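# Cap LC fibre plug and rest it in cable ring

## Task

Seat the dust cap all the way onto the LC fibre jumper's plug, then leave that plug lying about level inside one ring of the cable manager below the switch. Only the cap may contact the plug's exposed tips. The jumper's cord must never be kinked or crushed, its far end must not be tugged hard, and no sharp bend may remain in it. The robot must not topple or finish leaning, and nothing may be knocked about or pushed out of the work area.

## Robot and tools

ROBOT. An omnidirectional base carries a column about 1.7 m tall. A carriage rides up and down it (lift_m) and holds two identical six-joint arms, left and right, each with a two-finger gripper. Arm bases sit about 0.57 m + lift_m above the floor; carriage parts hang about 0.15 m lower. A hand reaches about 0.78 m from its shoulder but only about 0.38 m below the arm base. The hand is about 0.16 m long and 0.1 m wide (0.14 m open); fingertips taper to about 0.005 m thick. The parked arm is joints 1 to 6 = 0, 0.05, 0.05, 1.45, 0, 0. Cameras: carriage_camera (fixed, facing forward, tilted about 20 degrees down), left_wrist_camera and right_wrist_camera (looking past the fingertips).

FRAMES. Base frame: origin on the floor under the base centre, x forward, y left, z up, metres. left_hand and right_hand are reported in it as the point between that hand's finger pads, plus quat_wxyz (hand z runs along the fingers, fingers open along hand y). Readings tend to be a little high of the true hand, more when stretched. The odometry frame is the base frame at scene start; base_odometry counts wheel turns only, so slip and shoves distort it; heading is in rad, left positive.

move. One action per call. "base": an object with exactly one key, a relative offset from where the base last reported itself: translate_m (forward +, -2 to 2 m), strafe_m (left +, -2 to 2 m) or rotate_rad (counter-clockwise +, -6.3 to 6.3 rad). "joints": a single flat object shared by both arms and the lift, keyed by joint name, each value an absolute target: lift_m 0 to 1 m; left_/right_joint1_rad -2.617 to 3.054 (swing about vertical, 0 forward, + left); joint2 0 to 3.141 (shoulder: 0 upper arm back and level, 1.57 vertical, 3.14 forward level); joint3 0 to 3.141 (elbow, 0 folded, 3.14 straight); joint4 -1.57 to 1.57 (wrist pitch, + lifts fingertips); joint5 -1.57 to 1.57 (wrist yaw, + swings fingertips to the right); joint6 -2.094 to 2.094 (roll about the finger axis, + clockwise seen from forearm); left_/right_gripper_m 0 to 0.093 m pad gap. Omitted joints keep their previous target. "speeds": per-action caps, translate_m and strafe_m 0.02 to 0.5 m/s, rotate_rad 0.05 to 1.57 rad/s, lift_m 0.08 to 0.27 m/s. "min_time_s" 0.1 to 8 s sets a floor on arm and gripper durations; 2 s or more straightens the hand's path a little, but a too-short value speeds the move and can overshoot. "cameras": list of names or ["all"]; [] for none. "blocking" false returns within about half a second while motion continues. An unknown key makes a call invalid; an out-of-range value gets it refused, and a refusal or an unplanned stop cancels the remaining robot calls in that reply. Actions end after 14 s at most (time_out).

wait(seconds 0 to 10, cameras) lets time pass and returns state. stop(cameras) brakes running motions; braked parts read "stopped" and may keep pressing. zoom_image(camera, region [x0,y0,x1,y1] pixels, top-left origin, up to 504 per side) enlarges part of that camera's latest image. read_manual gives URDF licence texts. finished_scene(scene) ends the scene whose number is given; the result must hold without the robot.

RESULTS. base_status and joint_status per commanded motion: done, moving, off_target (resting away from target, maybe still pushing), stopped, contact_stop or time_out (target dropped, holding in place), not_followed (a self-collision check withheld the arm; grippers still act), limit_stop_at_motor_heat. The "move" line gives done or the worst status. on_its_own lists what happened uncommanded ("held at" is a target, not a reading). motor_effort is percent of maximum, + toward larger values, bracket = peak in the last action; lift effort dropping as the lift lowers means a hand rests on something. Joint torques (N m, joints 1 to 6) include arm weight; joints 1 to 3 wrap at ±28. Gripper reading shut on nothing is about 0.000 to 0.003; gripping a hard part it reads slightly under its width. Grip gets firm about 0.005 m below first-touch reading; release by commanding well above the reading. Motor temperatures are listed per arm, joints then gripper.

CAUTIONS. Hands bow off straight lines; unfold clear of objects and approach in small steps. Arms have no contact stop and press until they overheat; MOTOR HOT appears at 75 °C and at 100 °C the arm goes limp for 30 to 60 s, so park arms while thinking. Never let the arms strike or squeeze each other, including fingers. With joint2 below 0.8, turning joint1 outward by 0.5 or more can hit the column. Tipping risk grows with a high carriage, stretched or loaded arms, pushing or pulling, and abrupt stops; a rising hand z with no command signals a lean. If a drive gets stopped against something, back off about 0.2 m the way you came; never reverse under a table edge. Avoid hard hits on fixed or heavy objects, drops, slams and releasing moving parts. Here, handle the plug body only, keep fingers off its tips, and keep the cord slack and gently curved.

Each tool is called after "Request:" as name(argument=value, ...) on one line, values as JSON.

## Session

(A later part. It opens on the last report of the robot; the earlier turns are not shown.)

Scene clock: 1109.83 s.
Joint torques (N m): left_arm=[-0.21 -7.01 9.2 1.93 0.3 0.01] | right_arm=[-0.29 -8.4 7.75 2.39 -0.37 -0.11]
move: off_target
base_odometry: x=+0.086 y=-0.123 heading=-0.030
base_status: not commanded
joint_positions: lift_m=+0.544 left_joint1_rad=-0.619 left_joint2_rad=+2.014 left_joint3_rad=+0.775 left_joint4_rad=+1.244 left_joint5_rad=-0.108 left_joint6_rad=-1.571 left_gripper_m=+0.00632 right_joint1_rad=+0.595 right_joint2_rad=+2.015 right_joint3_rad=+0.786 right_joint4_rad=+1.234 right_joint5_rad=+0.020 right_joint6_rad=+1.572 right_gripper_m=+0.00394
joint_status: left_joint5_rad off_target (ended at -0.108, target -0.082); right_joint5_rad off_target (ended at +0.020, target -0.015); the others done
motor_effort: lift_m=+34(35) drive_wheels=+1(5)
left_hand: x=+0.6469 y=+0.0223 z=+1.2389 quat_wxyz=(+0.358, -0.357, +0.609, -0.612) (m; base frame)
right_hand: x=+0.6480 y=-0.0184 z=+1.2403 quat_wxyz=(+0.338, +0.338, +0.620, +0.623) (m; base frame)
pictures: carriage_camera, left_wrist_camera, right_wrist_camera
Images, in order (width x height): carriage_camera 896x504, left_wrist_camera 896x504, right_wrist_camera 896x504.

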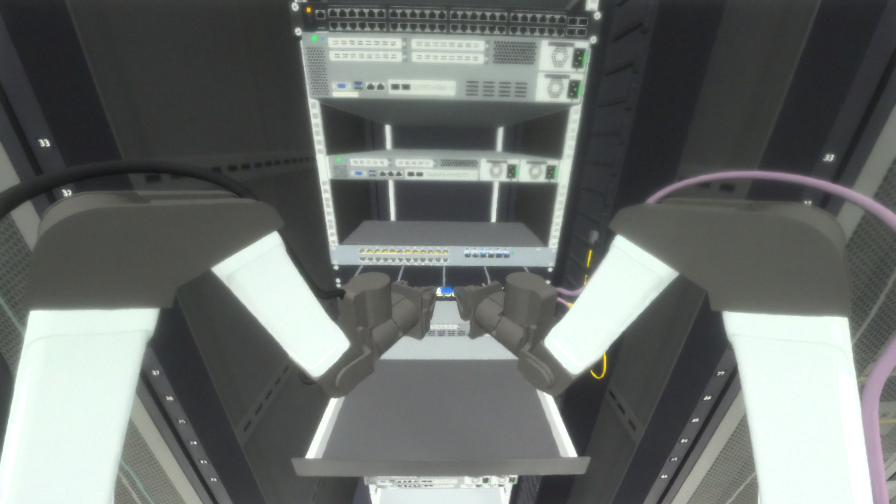

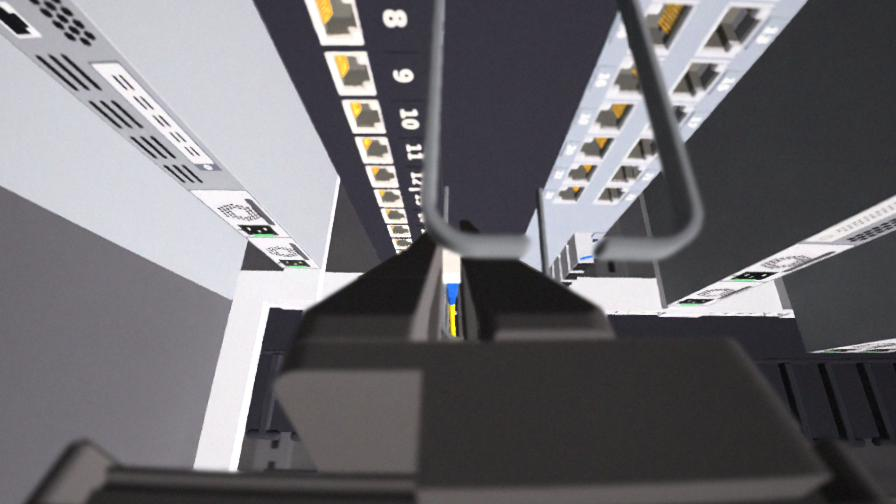

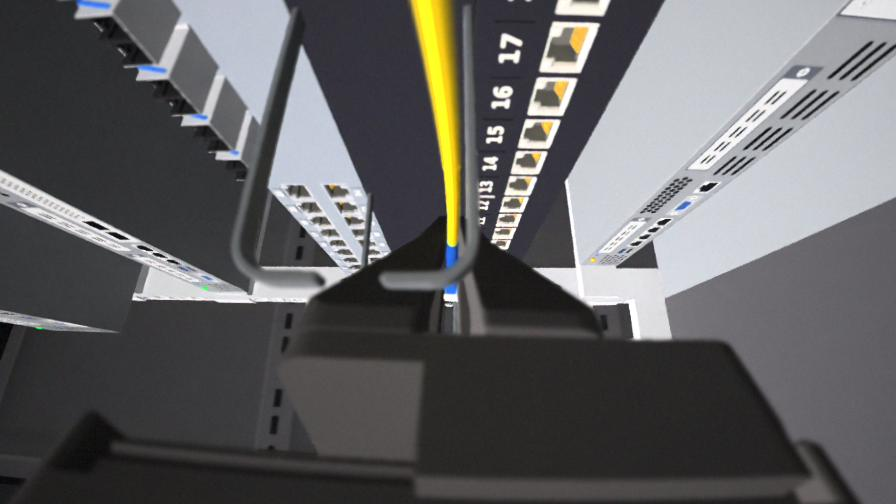

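Request:
move(joints={"left_joint1_rad": -0.725, "left_joint5_rad": 0.13, "right_joint1_rad": 0.71, "right_joint5_rad": -0.23}, min_time_s=2.5, cameras=["carriage_camera"])

Request:
zoom_image(camera="carriage_camera", region=[415, 275, 465, 310])

Request:
move(joints={"left_joint1_rad": -0.627, "left_joint5_rad": -0.09, "right_joint1_rad": 0.599, "right_joint5_rad": 0.008}, min_time_s=1.5, cameras=["all"])

Request:
zoom_image(camera="carriage_camera", region=[415, 275, 465, 310])

Request:
zoom_image(camera="left_wrist_camera", region=[435, 230, 470, 315])

Request:
zoom_image(camera="right_wrist_camera", region=[435, 270, 470, 325])

Scene clock: 1123.40 s.
Joint torques (N m): left_arm=[-8.16 -6.99 9.18 1.93 2.18 0] | right_arm=[10.67 -8.4 7.73 2.39 -2.66 -0.11]
move: off_target
base_odometry: x=+0.086 y=-0.123 heading=-0.030
base_status: not commanded
joint_positions: lift_m=+0.544 left_joint1_rad=-0.624 left_joint2_rad=+2.014 left_joint3_rad=+0.775 left_joint4_rad=+1.244 left_joint5_rad=-0.101 left_joint6_rad=-1.571 left_gripper_m=+0.00632 right_joint1_rad=+0.603 right_joint2_rad=+2.015 right_joint3_rad=+0.786 right_joint4_rad=+1.234 right_joint5_rad=+0.021 right_joint6_rad=+1.572 right_gripper_m=+0.00394
joint_status: left_joint1_rad off_target (ended at -0.623, target -0.725); left_joint5_rad off_target (ended at -0.101, target +0.130); right_joint1_rad off_target (ended at +0.603, target +0.710); right_joint5_rad off_target (ended at +0.021, target -0.230)
motor_effort: lift_m=+35(35) drive_wheels=-1(6)
left_hand: x=+0.6450 y=+0.0194 z=+1.2389 quat_wxyz=(+0.354, -0.353, +0.611, -0.614) (m; base frame)
right_hand: x=+0.6456 y=-0.0148 z=+1.2403 quat_wxyz=(+0.336, +0.335, +0.621, +0.624) (m; base frame)
pictures: carriage_camera
Images, in order (width x height): carriage_camera 896x504.

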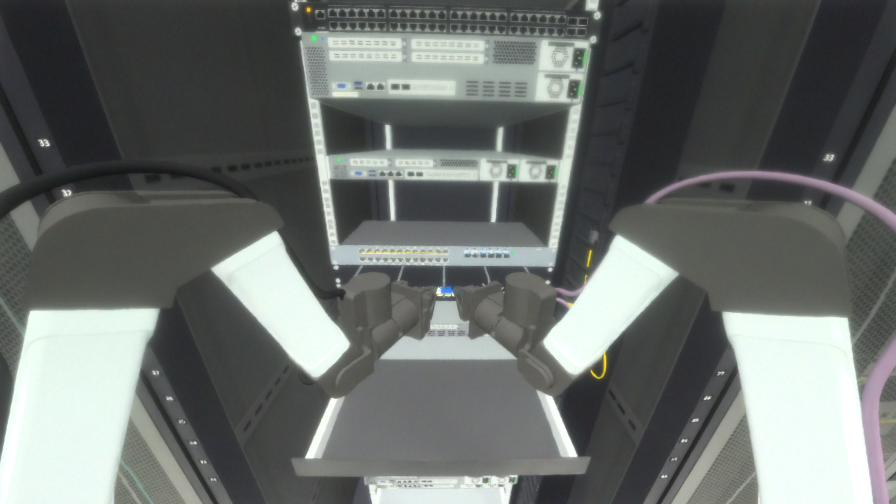

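Scaled by 10.080 from the camera's 896x504 image, which has a finer 1280x720 frame.

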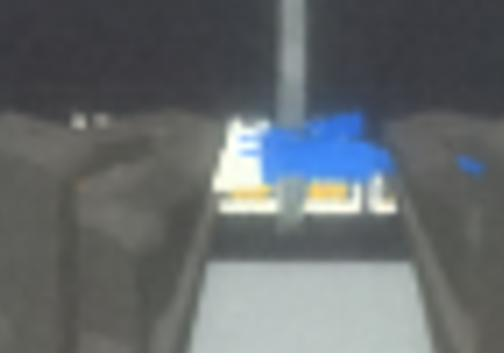

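Scene clock: 1125.20 s.
Joint torques (N m): left_arm=[-0.24 -7.02 8.96 1.96 0.3 0.01] | right_arm=[-0.02 -8.42 7.75 2.39 -0.3 -0.11]
move: off_target
base_odometry: x=+0.086 y=-0.123 heading=-0.030
base_status: not commanded
joint_positions: lift_m=+0.544 left_joint1_rad=-0.623 left_joint2_rad=+2.014 left_joint3_rad=+0.777 left_joint4_rad=+1.240 left_joint5_rad=-0.117 left_joint6_rad=-1.571 left_gripper_m=+0.00632 right_joint1_rad=+0.599 right_joint2_rad=+2.015 right_joint3_rad=+0.786 right_joint4_rad=+1.234 right_joint5_rad=+0.037 right_joint6_rad=+1.572 right_gripper_m=+0.00394
joint_status: left_joint5_rad off_target (ended at -0.117, target -0.090); right_joint5_rad off_target (ended at +0.036, target +0.008); the others done
motor_effort: lift_m=+34(35) drive_wheels=-1(5)
left_hand: x=+0.6471 y=+0.0218 z=+1.2391 quat_wxyz=(+0.359, -0.359, +0.608, -0.610) (m; base frame)
right_hand: x=+0.6483 y=-0.0190 z=+1.2403 quat_wxyz=(+0.342, +0.341, +0.617, +0.621) (m; base frame)
pictures: carriage_camera, left_wrist_camera, right_wrist_camera
Images, in order (width x height): carriage_camera 896x504, left_wrist_camera 896x504, right_wrist_camera 896x504.

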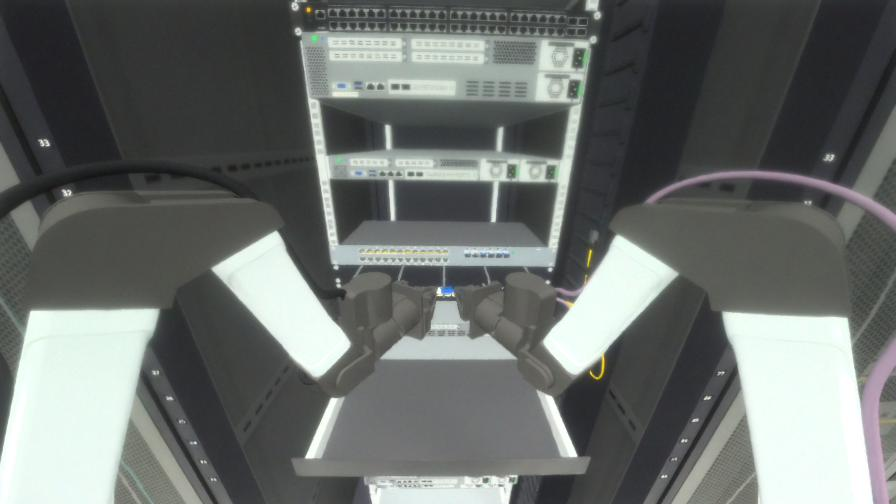

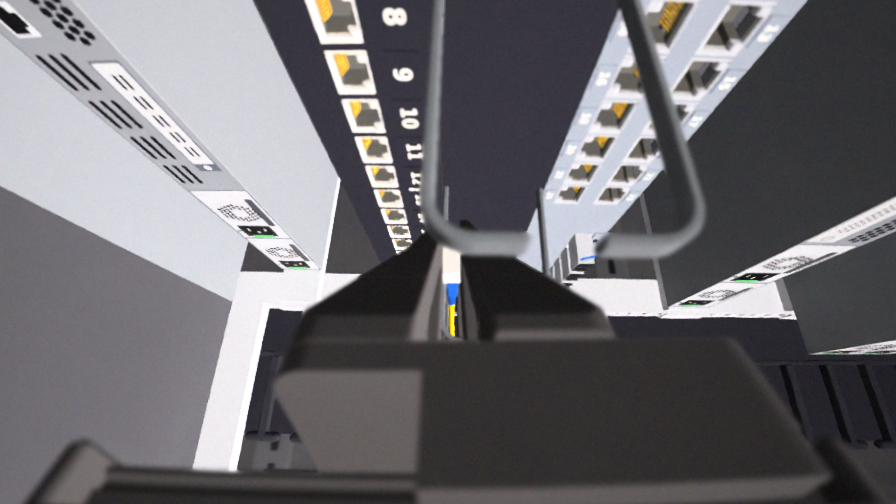

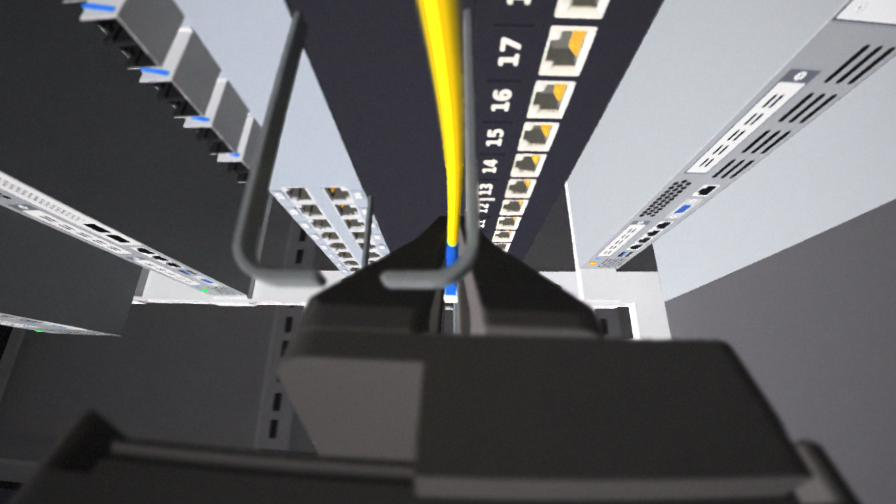

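Scaled by 10.080 from the camera's 896x504 image, which has a finer 1280x720 frame.

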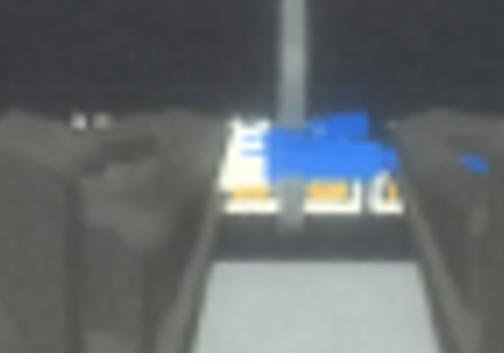

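Scaled by 5.929 from the camera's 896x504 image, which has a finer 1280x720 frame.

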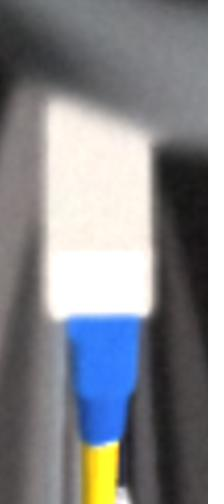

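Scaled by 9.164 from the camera's 896x504 image, which has a finer 1280x720 frame.

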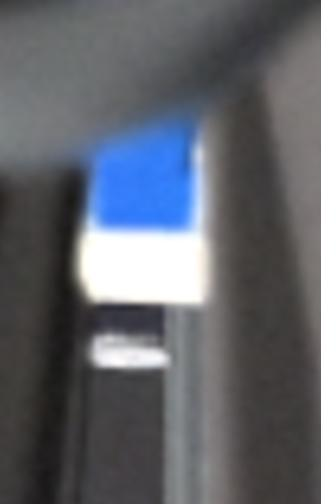

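Request:
move(joints={"left_gripper_m": 0.028}, min_time_s=2, cameras=["all"])

Request:
zoom_image(camera="left_wrist_camera", region=[400, 190, 510, 340])

Request:
zoom_image(camera="carriage_camera", region=[415, 275, 465, 310])

Scene clock: 1143.30 s.
Joint torques (N m): left_arm=[-0.28 -7.3 8.42 2.03 0.17 0] | right_arm=[-0.02 -8.68 7.1 2.47 -0.13 -0.11]
move: done
base_odometry: x=+0.086 y=-0.123 heading=-0.030
base_status: not commanded
joint_positions: lift_m=+0.544 left_joint1_rad=-0.623 left_joint2_rad=+2.017 left_joint3_rad=+0.784 left_joint4_rad=+1.235 left_joint5_rad=-0.103 left_joint6_rad=-1.571 left_gripper_m=+0.02789 right_joint1_rad=+0.599 right_joint2_rad=+2.018 right_joint3_rad=+0.794 right_joint4_rad=+1.227 right_joint5_rad=+0.021 right_joint6_rad=+1.572 right_gripper_m=+0.00394
joint_status: all done
motor_effort: lift_m=+34(35) drive_wheels=+0(5)
left_hand: x=+0.6471 y=+0.0189 z=+1.2388 quat_wxyz=(+0.355, -0.355, +0.611, -0.612) (m; base frame)
right_hand: x=+0.6482 y=-0.0158 z=+1.2405 quat_wxyz=(+0.337, +0.337, +0.620, +0.623) (m; base frame)
pictures: carriage_camera, left_wrist_camera, right_wrist_camera
Images, in order (width x height): carriage_camera 896x504, left_wrist_camera 896x504, right_wrist_camera 896x504.

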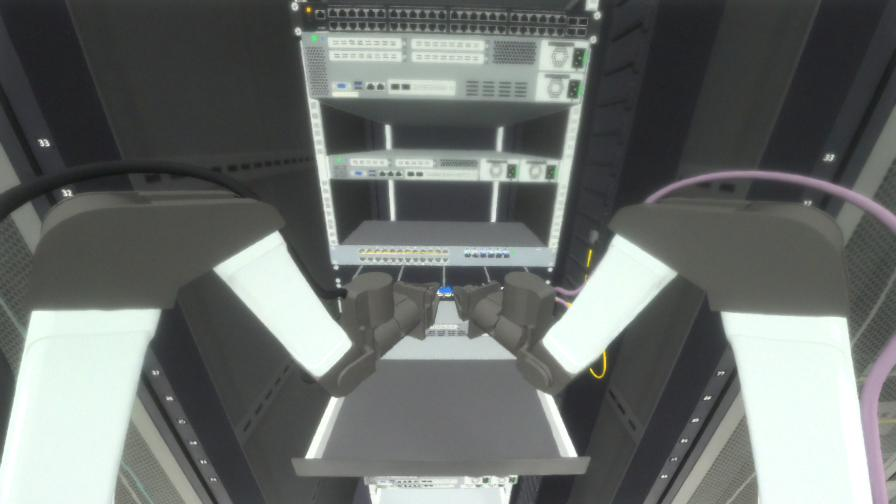

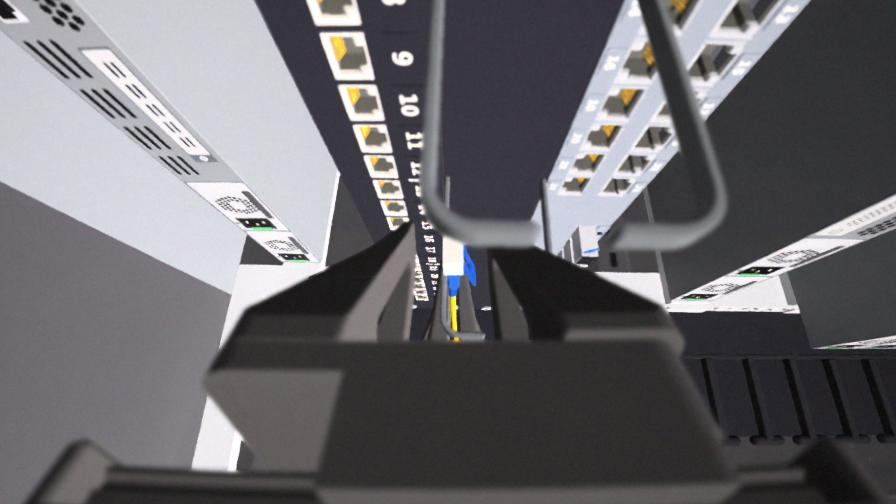

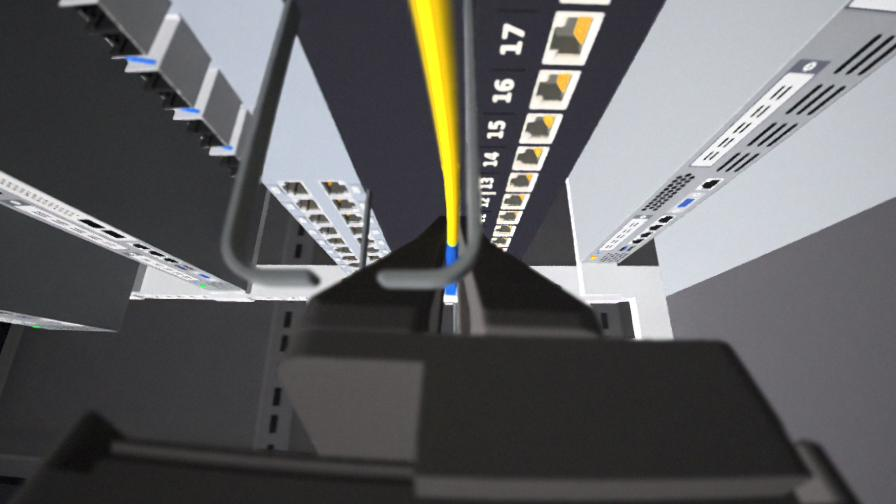

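Scaled by 3.360 from the camera's 896x504 image, which has a finer 1280x720 frame.

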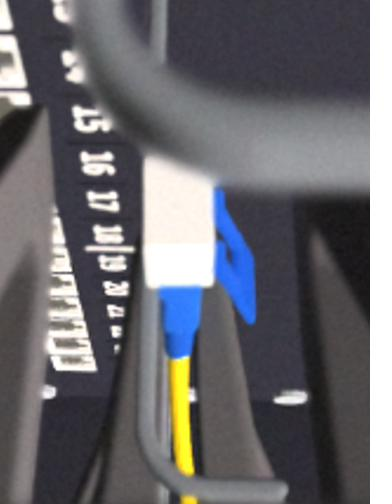

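Scaled by 10.080 from the camera's 896x504 image, which has a finer 1280x720 frame.

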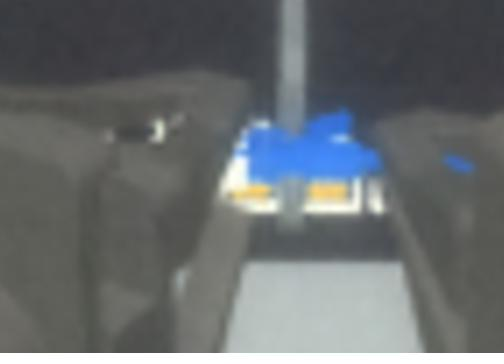

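Request:
move(joints={"left_joint1_rad": -0.65, "left_joint2_rad": 1.864, "left_joint3_rad": 0.554, "left_joint4_rad": 1.346, "left_joint5_rad": -0.145}, min_time_s=3, cameras=["all"])

Request:
zoom_image(camera="left_wrist_camera", region=[400, 140, 510, 290])

Request:
zoom_image(camera="carriage_camera", region=[415, 275, 465, 310])

Scene clock: 1151.17 s.
Joint torques (N m): left_arm=[-0.62 -9.63 4.27 2.28 -0.06 0.01] | right_arm=[-0.03 -8.68 7.1 2.48 -0.11 -0.11]
move: done
base_odometry: x=+0.086 y=-0.123 heading=-0.030
base_status: not commanded
joint_positions: lift_m=+0.544 left_joint1_rad=-0.641 left_joint2_rad=+1.896 left_joint3_rad=+0.567 left_joint4_rad=+1.329 left_joint5_rad=-0.132 left_joint6_rad=-1.571 left_gripper_m=+0.02789 right_joint1_rad=+0.599 right_joint2_rad=+2.018 right_joint3_rad=+0.794 right_joint4_rad=+1.227 right_joint5_rad=+0.019 right_joint6_rad=+1.572 right_gripper_m=+0.00394
joint_status: all done
motor_effort: lift_m=+34(35) drive_wheels=+2(5)
left_hand: x=+0.6037 y=+0.0454 z=+1.2382 quat_wxyz=(+0.358, -0.358, +0.610, -0.610) (m; base frame)
right_hand: x=+0.6480 y=-0.0155 z=+1.2405 quat_wxyz=(+0.336, +0.336, +0.621, +0.623) (m; base frame)
pictures: carriage_camera, left_wrist_camera, right_wrist_camera
Images, in order (width x height): carriage_camera 896x504, left_wrist_camera 896x504, right_wrist_camera 896x504.

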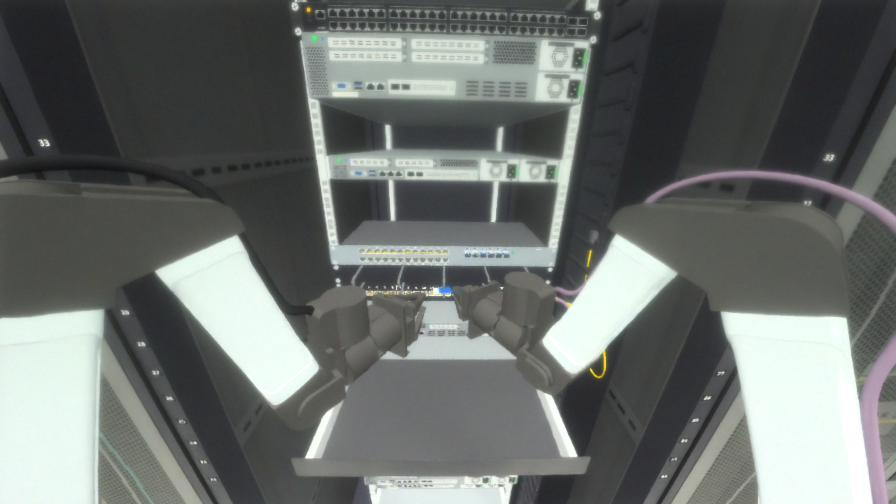

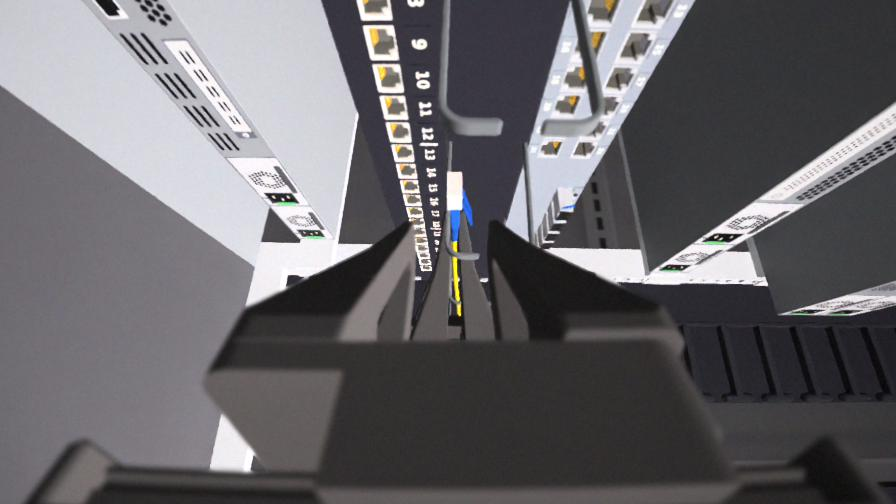

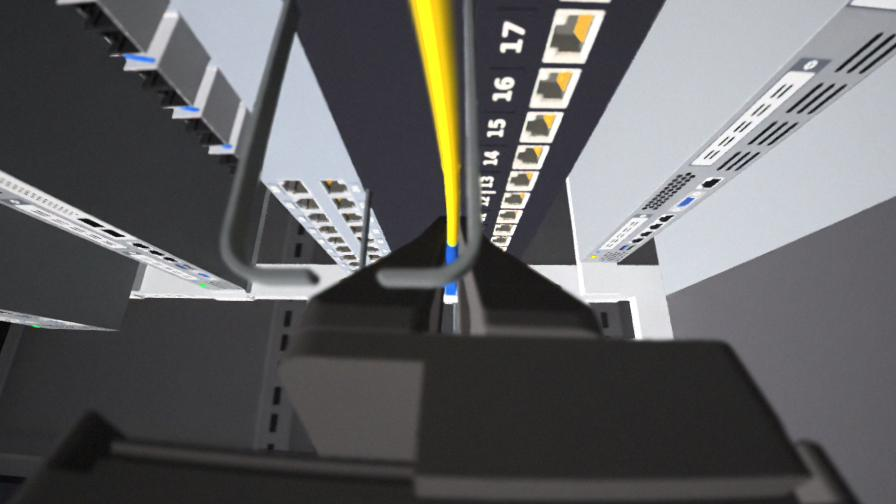

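Scaled by 3.360 from the camera's 896x504 image, which has a finer 1280x720 frame.

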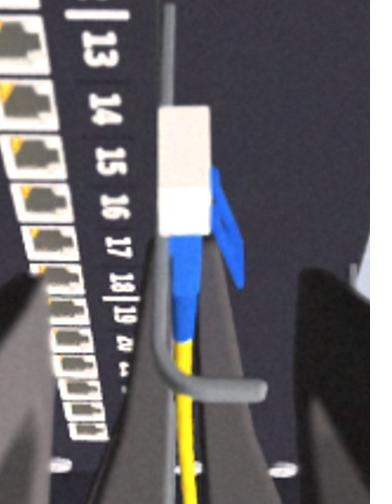

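Scaled by 10.080 from the camera's 896x504 image, which has a finer 1280x720 frame.

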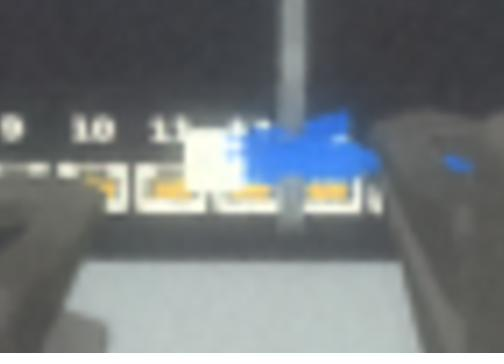

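Request:
move(joints={"right_joint1_rad": 0.6475, "right_joint2_rad": 1.9865, "right_joint3_rad": 0.7575, "right_joint4_rad": 1.24, "right_joint5_rad": 0.1325}, min_time_s=3, cameras=["all"])

Request:
zoom_image(camera="left_wrist_camera", region=[400, 140, 510, 290])

Request:
zoom_image(camera="right_wrist_camera", region=[400, 190, 510, 340])

Request:
zoom_image(camera="carriage_camera", region=[415, 275, 465, 310])

Scene clock: 1165.87 s.
Joint torques (N m): left_arm=[-0.64 -9.65 4.29 2.29 -0.06 0] | right_arm=[0.57 -12.23 4.07 2.56 0.12 -0.11]
move: done
base_odometry: x=+0.086 y=-0.123 heading=-0.030
base_status: not commanded
joint_positions: lift_m=+0.544 left_joint1_rad=-0.641 left_joint2_rad=+1.896 left_joint3_rad=+0.567 left_joint4_rad=+1.329 left_joint5_rad=-0.132 left_joint6_rad=-1.571 left_gripper_m=+0.02789 right_joint1_rad=+0.642 right_joint2_rad=+2.011 right_joint3_rad=+0.770 right_joint4_rad=+1.247 right_joint5_rad=+0.121 right_joint6_rad=+1.573 right_gripper_m=+0.00394
joint_status: all done
motor_effort: lift_m=+34(35) drive_wheels=+4(5)
left_hand: x=+0.6037 y=+0.0455 z=+1.2382 quat_wxyz=(+0.358, -0.358, +0.610, -0.610) (m; base frame)
right_hand: x=+0.6407 y=-0.0152 z=+1.2399 quat_wxyz=(+0.355, +0.354, +0.609, +0.614) (m; base frame)
pictures: carriage_camera, left_wrist_camera, right_wrist_camera
Images, in order (width x height): carriage_camera 896x504, left_wrist_camera 896x504, right_wrist_camera 896x504.

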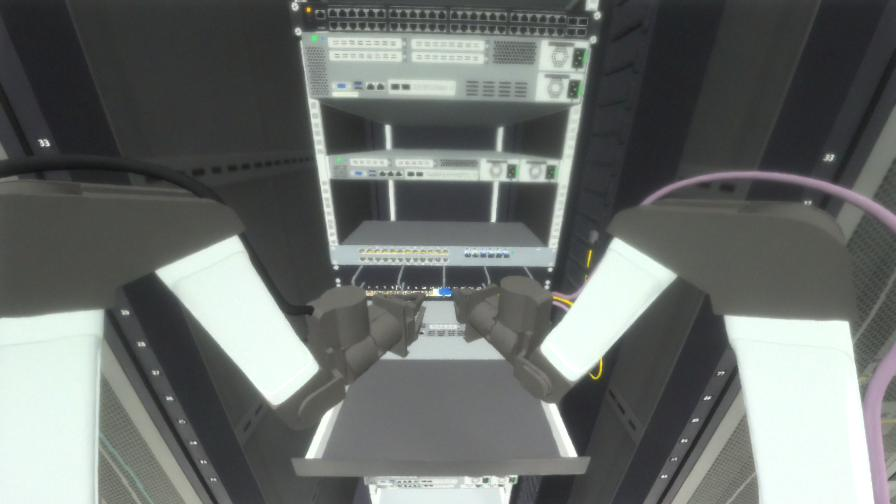

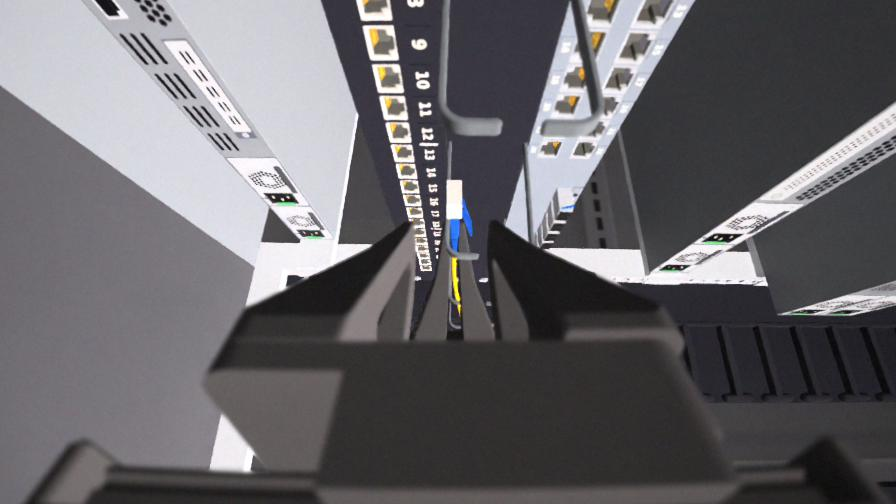

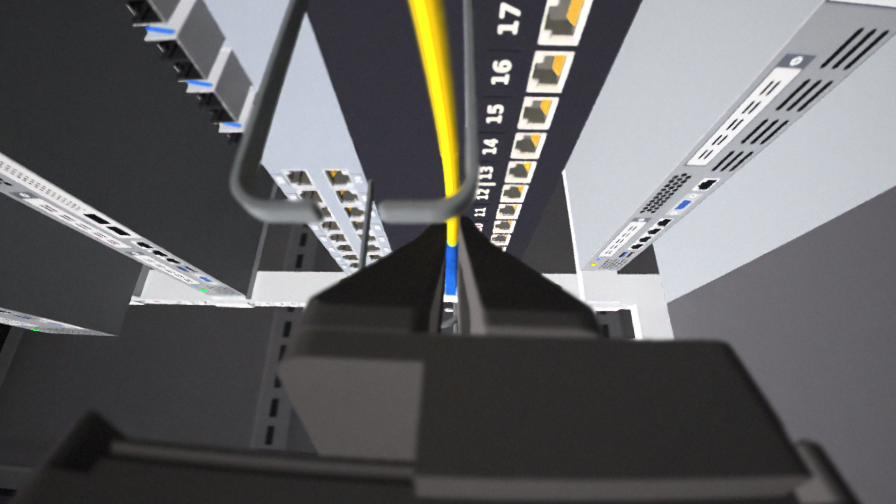

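Scaled by 3.360 from the camera's 896x504 image, which has a finer 1280x720 frame.

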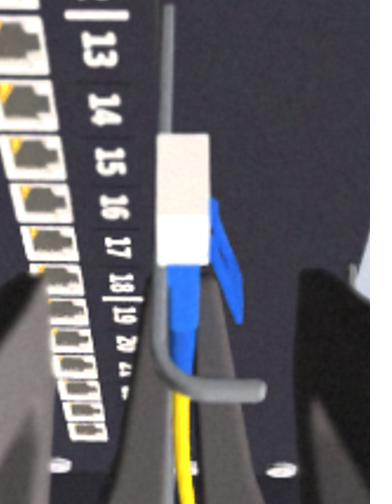

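Scaled by 3.360 from the camera's 896x504 image, which has a finer 1280x720 frame.

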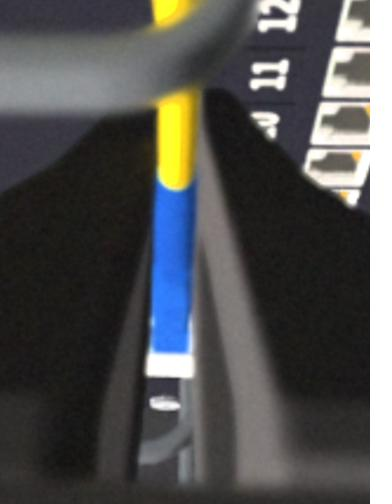

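Scaled by 10.080 from the camera's 896x504 image, which has a finer 1280x720 frame.

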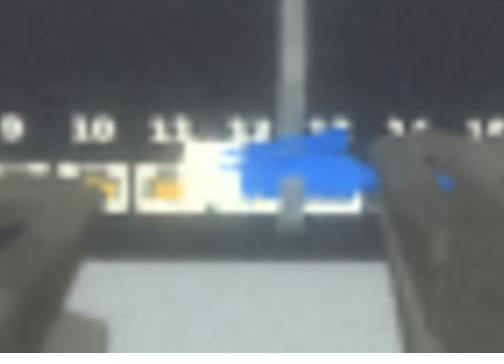

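Request:
move(joints={"right_gripper_m": 0.012}, min_time_s=2, cameras=[])

Request:
move(joints={"right_gripper_m": 0.032}, min_time_s=2, cameras=["all"])

Request:
zoom_image(camera="left_wrist_camera", region=[400, 140, 510, 290])

Request:
zoom_image(camera="right_wrist_camera", region=[390, 190, 510, 340])

Request:
zoom_image(camera="carriage_camera", region=[415, 275, 475, 315])

Scene clock: 1174.87 s.
Joint torques (N m): left_arm=[-0.59 -9.63 4.29 2.28 -0.07 0.01] | right_arm=[0.55 -12.23 4.08 2.56 0.11 -0.11]
move: done
base_odometry: x=+0.086 y=-0.123 heading=-0.030
base_status: not commanded
joint_positions: lift_m=+0.544 left_joint1_rad=-0.641 left_joint2_rad=+1.896 left_joint3_rad=+0.567 left_joint4_rad=+1.329 left_joint5_rad=-0.132 left_joint6_rad=-1.571 left_gripper_m=+0.02789 right_joint1_rad=+0.642 right_joint2_rad=+2.011 right_joint3_rad=+0.770 right_joint4_rad=+1.247 right_joint5_rad=+0.122 right_joint6_rad=+1.573 right_gripper_m=+0.01189
joint_status: all done
motor_effort: lift_m=+35(35) drive_wheels=+0(5)
left_hand: x=+0.6037 y=+0.0455 z=+1.2382 quat_wxyz=(+0.358, -0.358, +0.610, -0.610) (m; base frame)
right_hand: x=+0.6408 y=-0.0154 z=+1.2400 quat_wxyz=(+0.355, +0.354, +0.609, +0.614) (m; base frame)
pictures: none
No camera images: "cameras" was empty.

Scene clock: 1177.17 s.
Joint torques (N m): left_arm=[-0.65 -9.66 4.3 2.28 -0.06 0.01] | right_arm=[0.55 -12.22 4.11 2.56 0.11 -0.11]
move: done
base_odometry: x=+0.086 y=-0.123 heading=-0.030
base_status: not commanded
joint_positions: lift_m=+0.544 left_joint1_rad=-0.641 left_joint2_rad=+1.896 left_joint3_rad=+0.567 left_joint4_rad=+1.329 left_joint5_rad=-0.132 left_joint6_rad=-1.571 left_gripper_m=+0.02789 right_joint1_rad=+0.642 right_joint2_rad=+2.011 right_joint3_rad=+0.770 right_joint4_rad=+1.247 right_joint5_rad=+0.122 right_joint6_rad=+1.573 right_gripper_m=+0.03187
joint_status: all done
motor_effort: lift_m=+34(35) drive_wheels=-2(5)
left_hand: x=+0.6037 y=+0.0455 z=+1.2382 quat_wxyz=(+0.358, -0.358, +0.610, -0.610) (m; base frame)
right_hand: x=+0.6408 y=-0.0154 z=+1.2400 quat_wxyz=(+0.355, +0.354, +0.609, +0.614) (m; base frame)
pictures: carriage_camera, left_wrist_camera, right_wrist_camera
Images, in order (width x height): carriage_camera 896x504, left_wrist_camera 896x504, right_wrist_camera 896x504.

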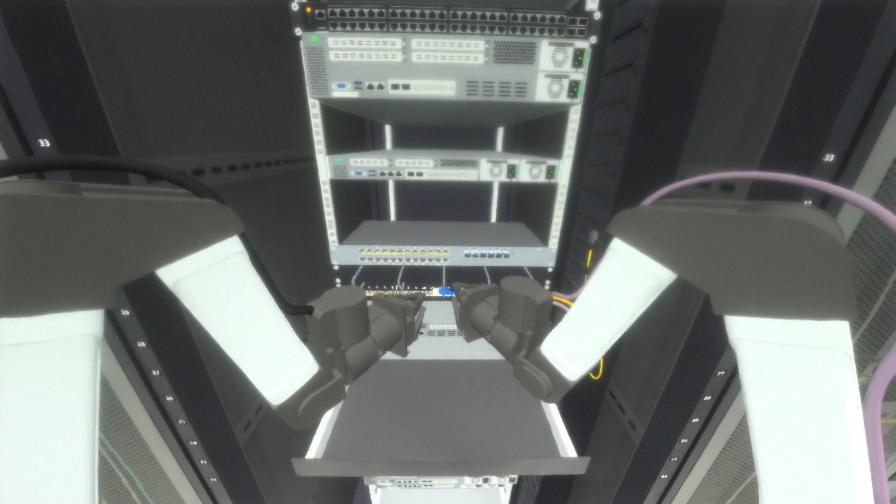

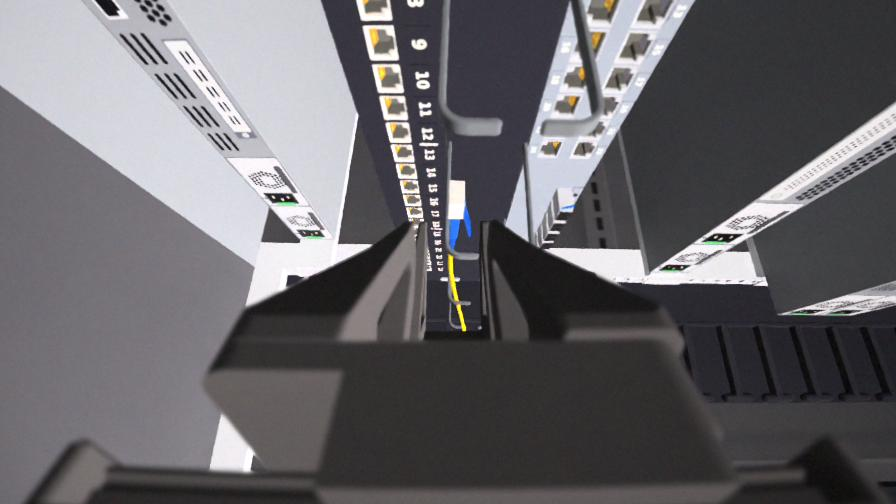

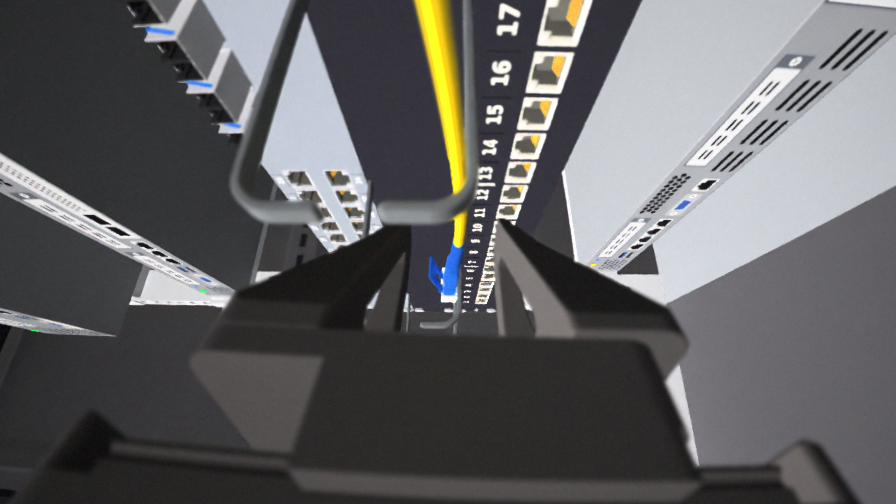

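Scaled by 3.360 from the camera's 896x504 image, which has a finer 1280x720 frame.

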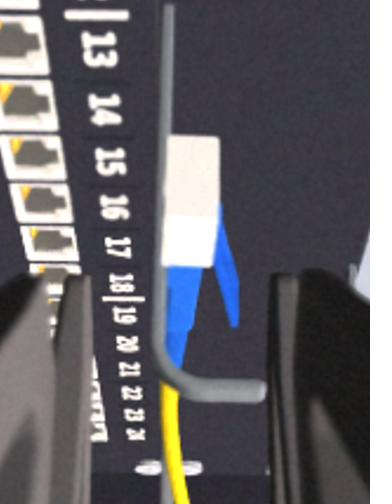

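Scaled by 3.360 from the camera's 896x504 image, which has a finer 1280x720 frame.

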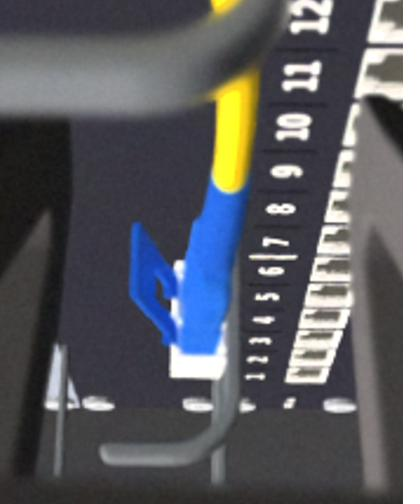

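Scaled by 8.400 from the camera's 896x504 image, which has a finer 1280x720 frame.

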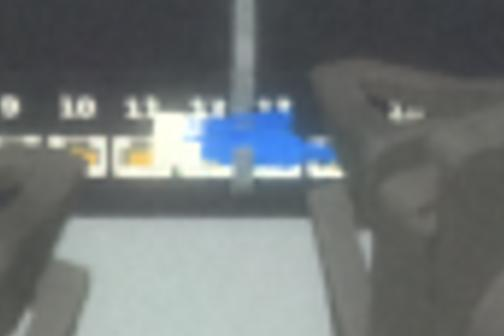

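Request:
move(joints={"right_joint1_rad": 0.668, "right_joint2_rad": 1.865, "right_joint3_rad": 0.546, "right_joint4_rad": 1.337, "right_joint5_rad": 0.152}, min_time_s=3, cameras=["all"])

Request:
zoom_image(camera="left_wrist_camera", region=[400, 140, 510, 290])

Request:
zoom_image(camera="right_wrist_camera", region=[390, 100, 510, 280])

Request:
zoom_image(camera="carriage_camera", region=[415, 275, 475, 315])

Scene clock: 1201.10 s.
Joint torques (N m): left_arm=[-0.64 -9.63 4.29 2.28 -0.07 0.01] | right_arm=[0.57 -10.41 3.75 2.65 0.11 -0.11]
Motor temperatures (°C): left_arm=[30 48 45 49 30 33 35] | right_arm=[32 55 45 52 32 30 35]
move: done
base_odometry: x=+0.086 y=-0.123 heading=-0.030
base_status: not commanded
joint_positions: lift_m=+0.544 left_joint1_rad=-0.641 left_joint2_rad=+1.896 left_joint3_rad=+0.567 left_joint4_rad=+1.330 left_joint5_rad=-0.133 left_joint6_rad=-1.571 left_gripper_m=+0.02789 right_joint1_rad=+0.662 right_joint2_rad=+1.887 right_joint3_rad=+0.557 right_joint4_rad=+1.336 right_joint5_rad=+0.142 right_joint6_rad=+1.573 right_gripper_m=+0.03187
joint_status: all done
motor_effort: lift_m=+34(35) drive_wheels=+0(5)
left_hand: x=+0.6038 y=+0.0456 z=+1.2383 quat_wxyz=(+0.358, -0.358, +0.609, -0.610) (m; base frame)
right_hand: x=+0.5973 y=-0.0405 z=+1.2403 quat_wxyz=(+0.355, +0.354, +0.610, +0.614) (m; base frame)
pictures: carriage_camera, left_wrist_camera, right_wrist_camera
Images, in order (width x height): carriage_camera 896x504, left_wrist_camera 896x504, right_wrist_camera 896x504.

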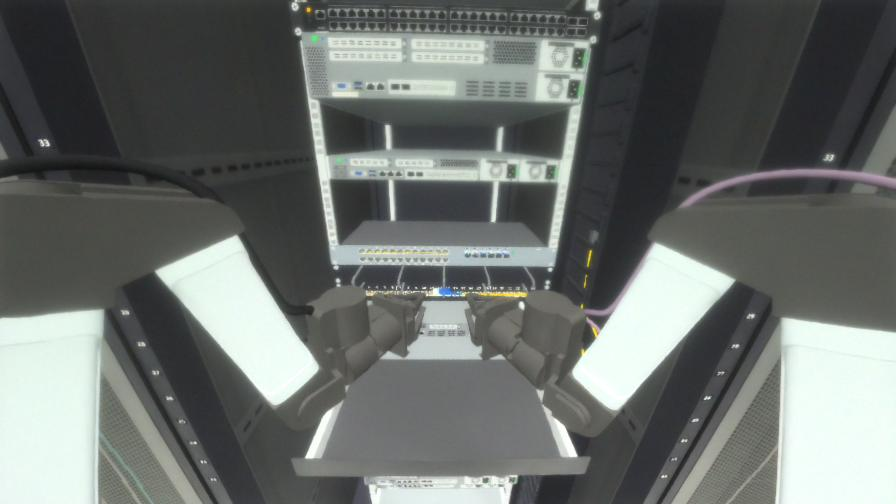

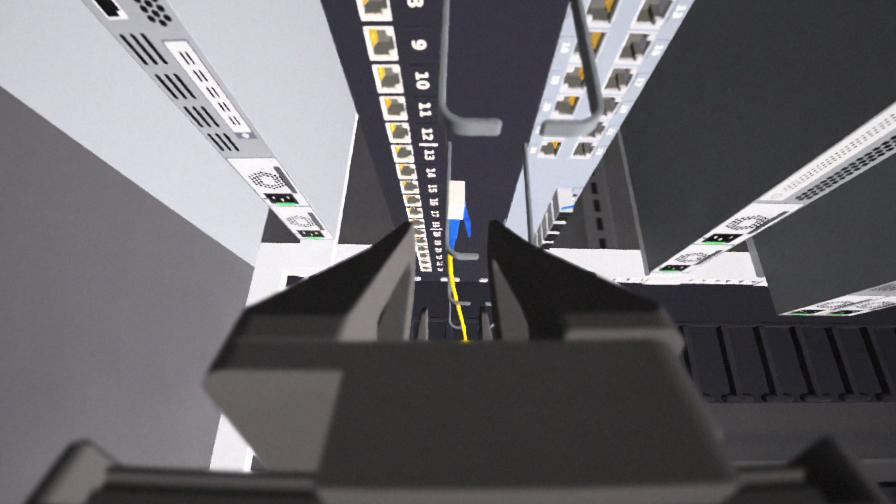

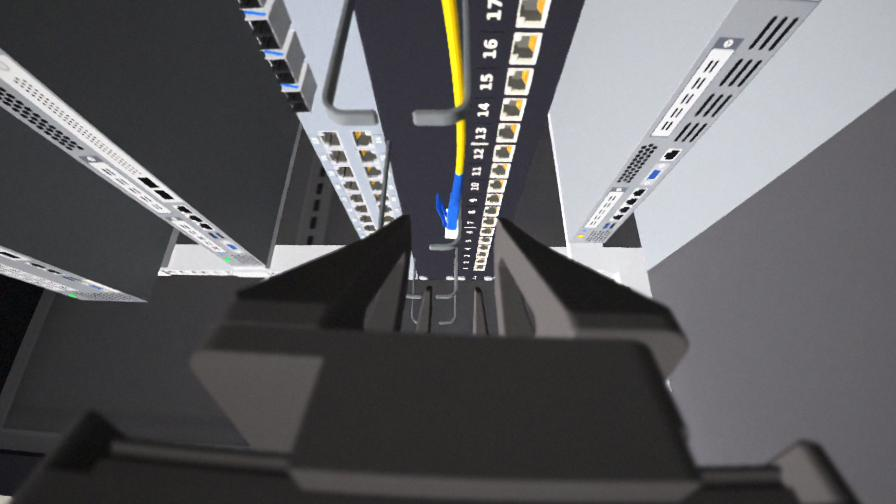

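Scaled by 3.360 from the camera's 896x504 image, which has a finer 1280x720 frame.

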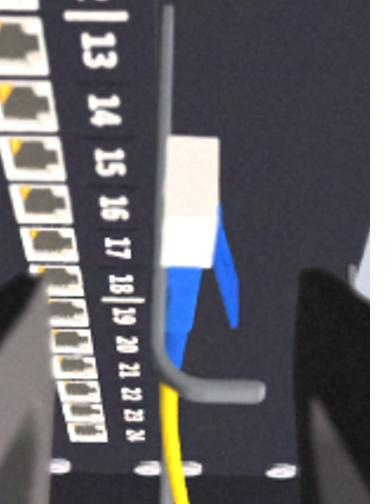

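Scaled by 2.800 from the camera's 896x504 image, which has a finer 1280x720 frame.

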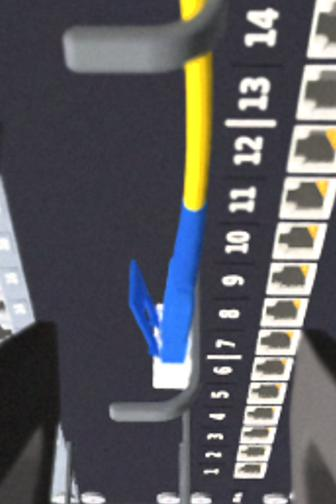

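Scaled by 8.400 from the camera's 896x504 image, which has a finer 1280x720 frame.

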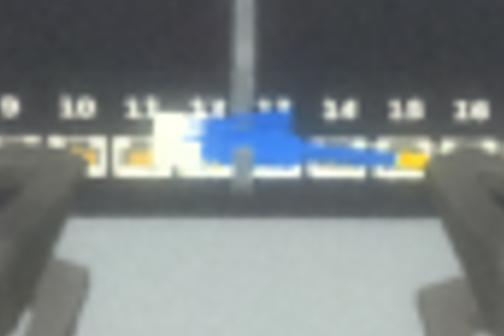

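Request:
finished_scene(scene=2)

The scene is finished: the task was done.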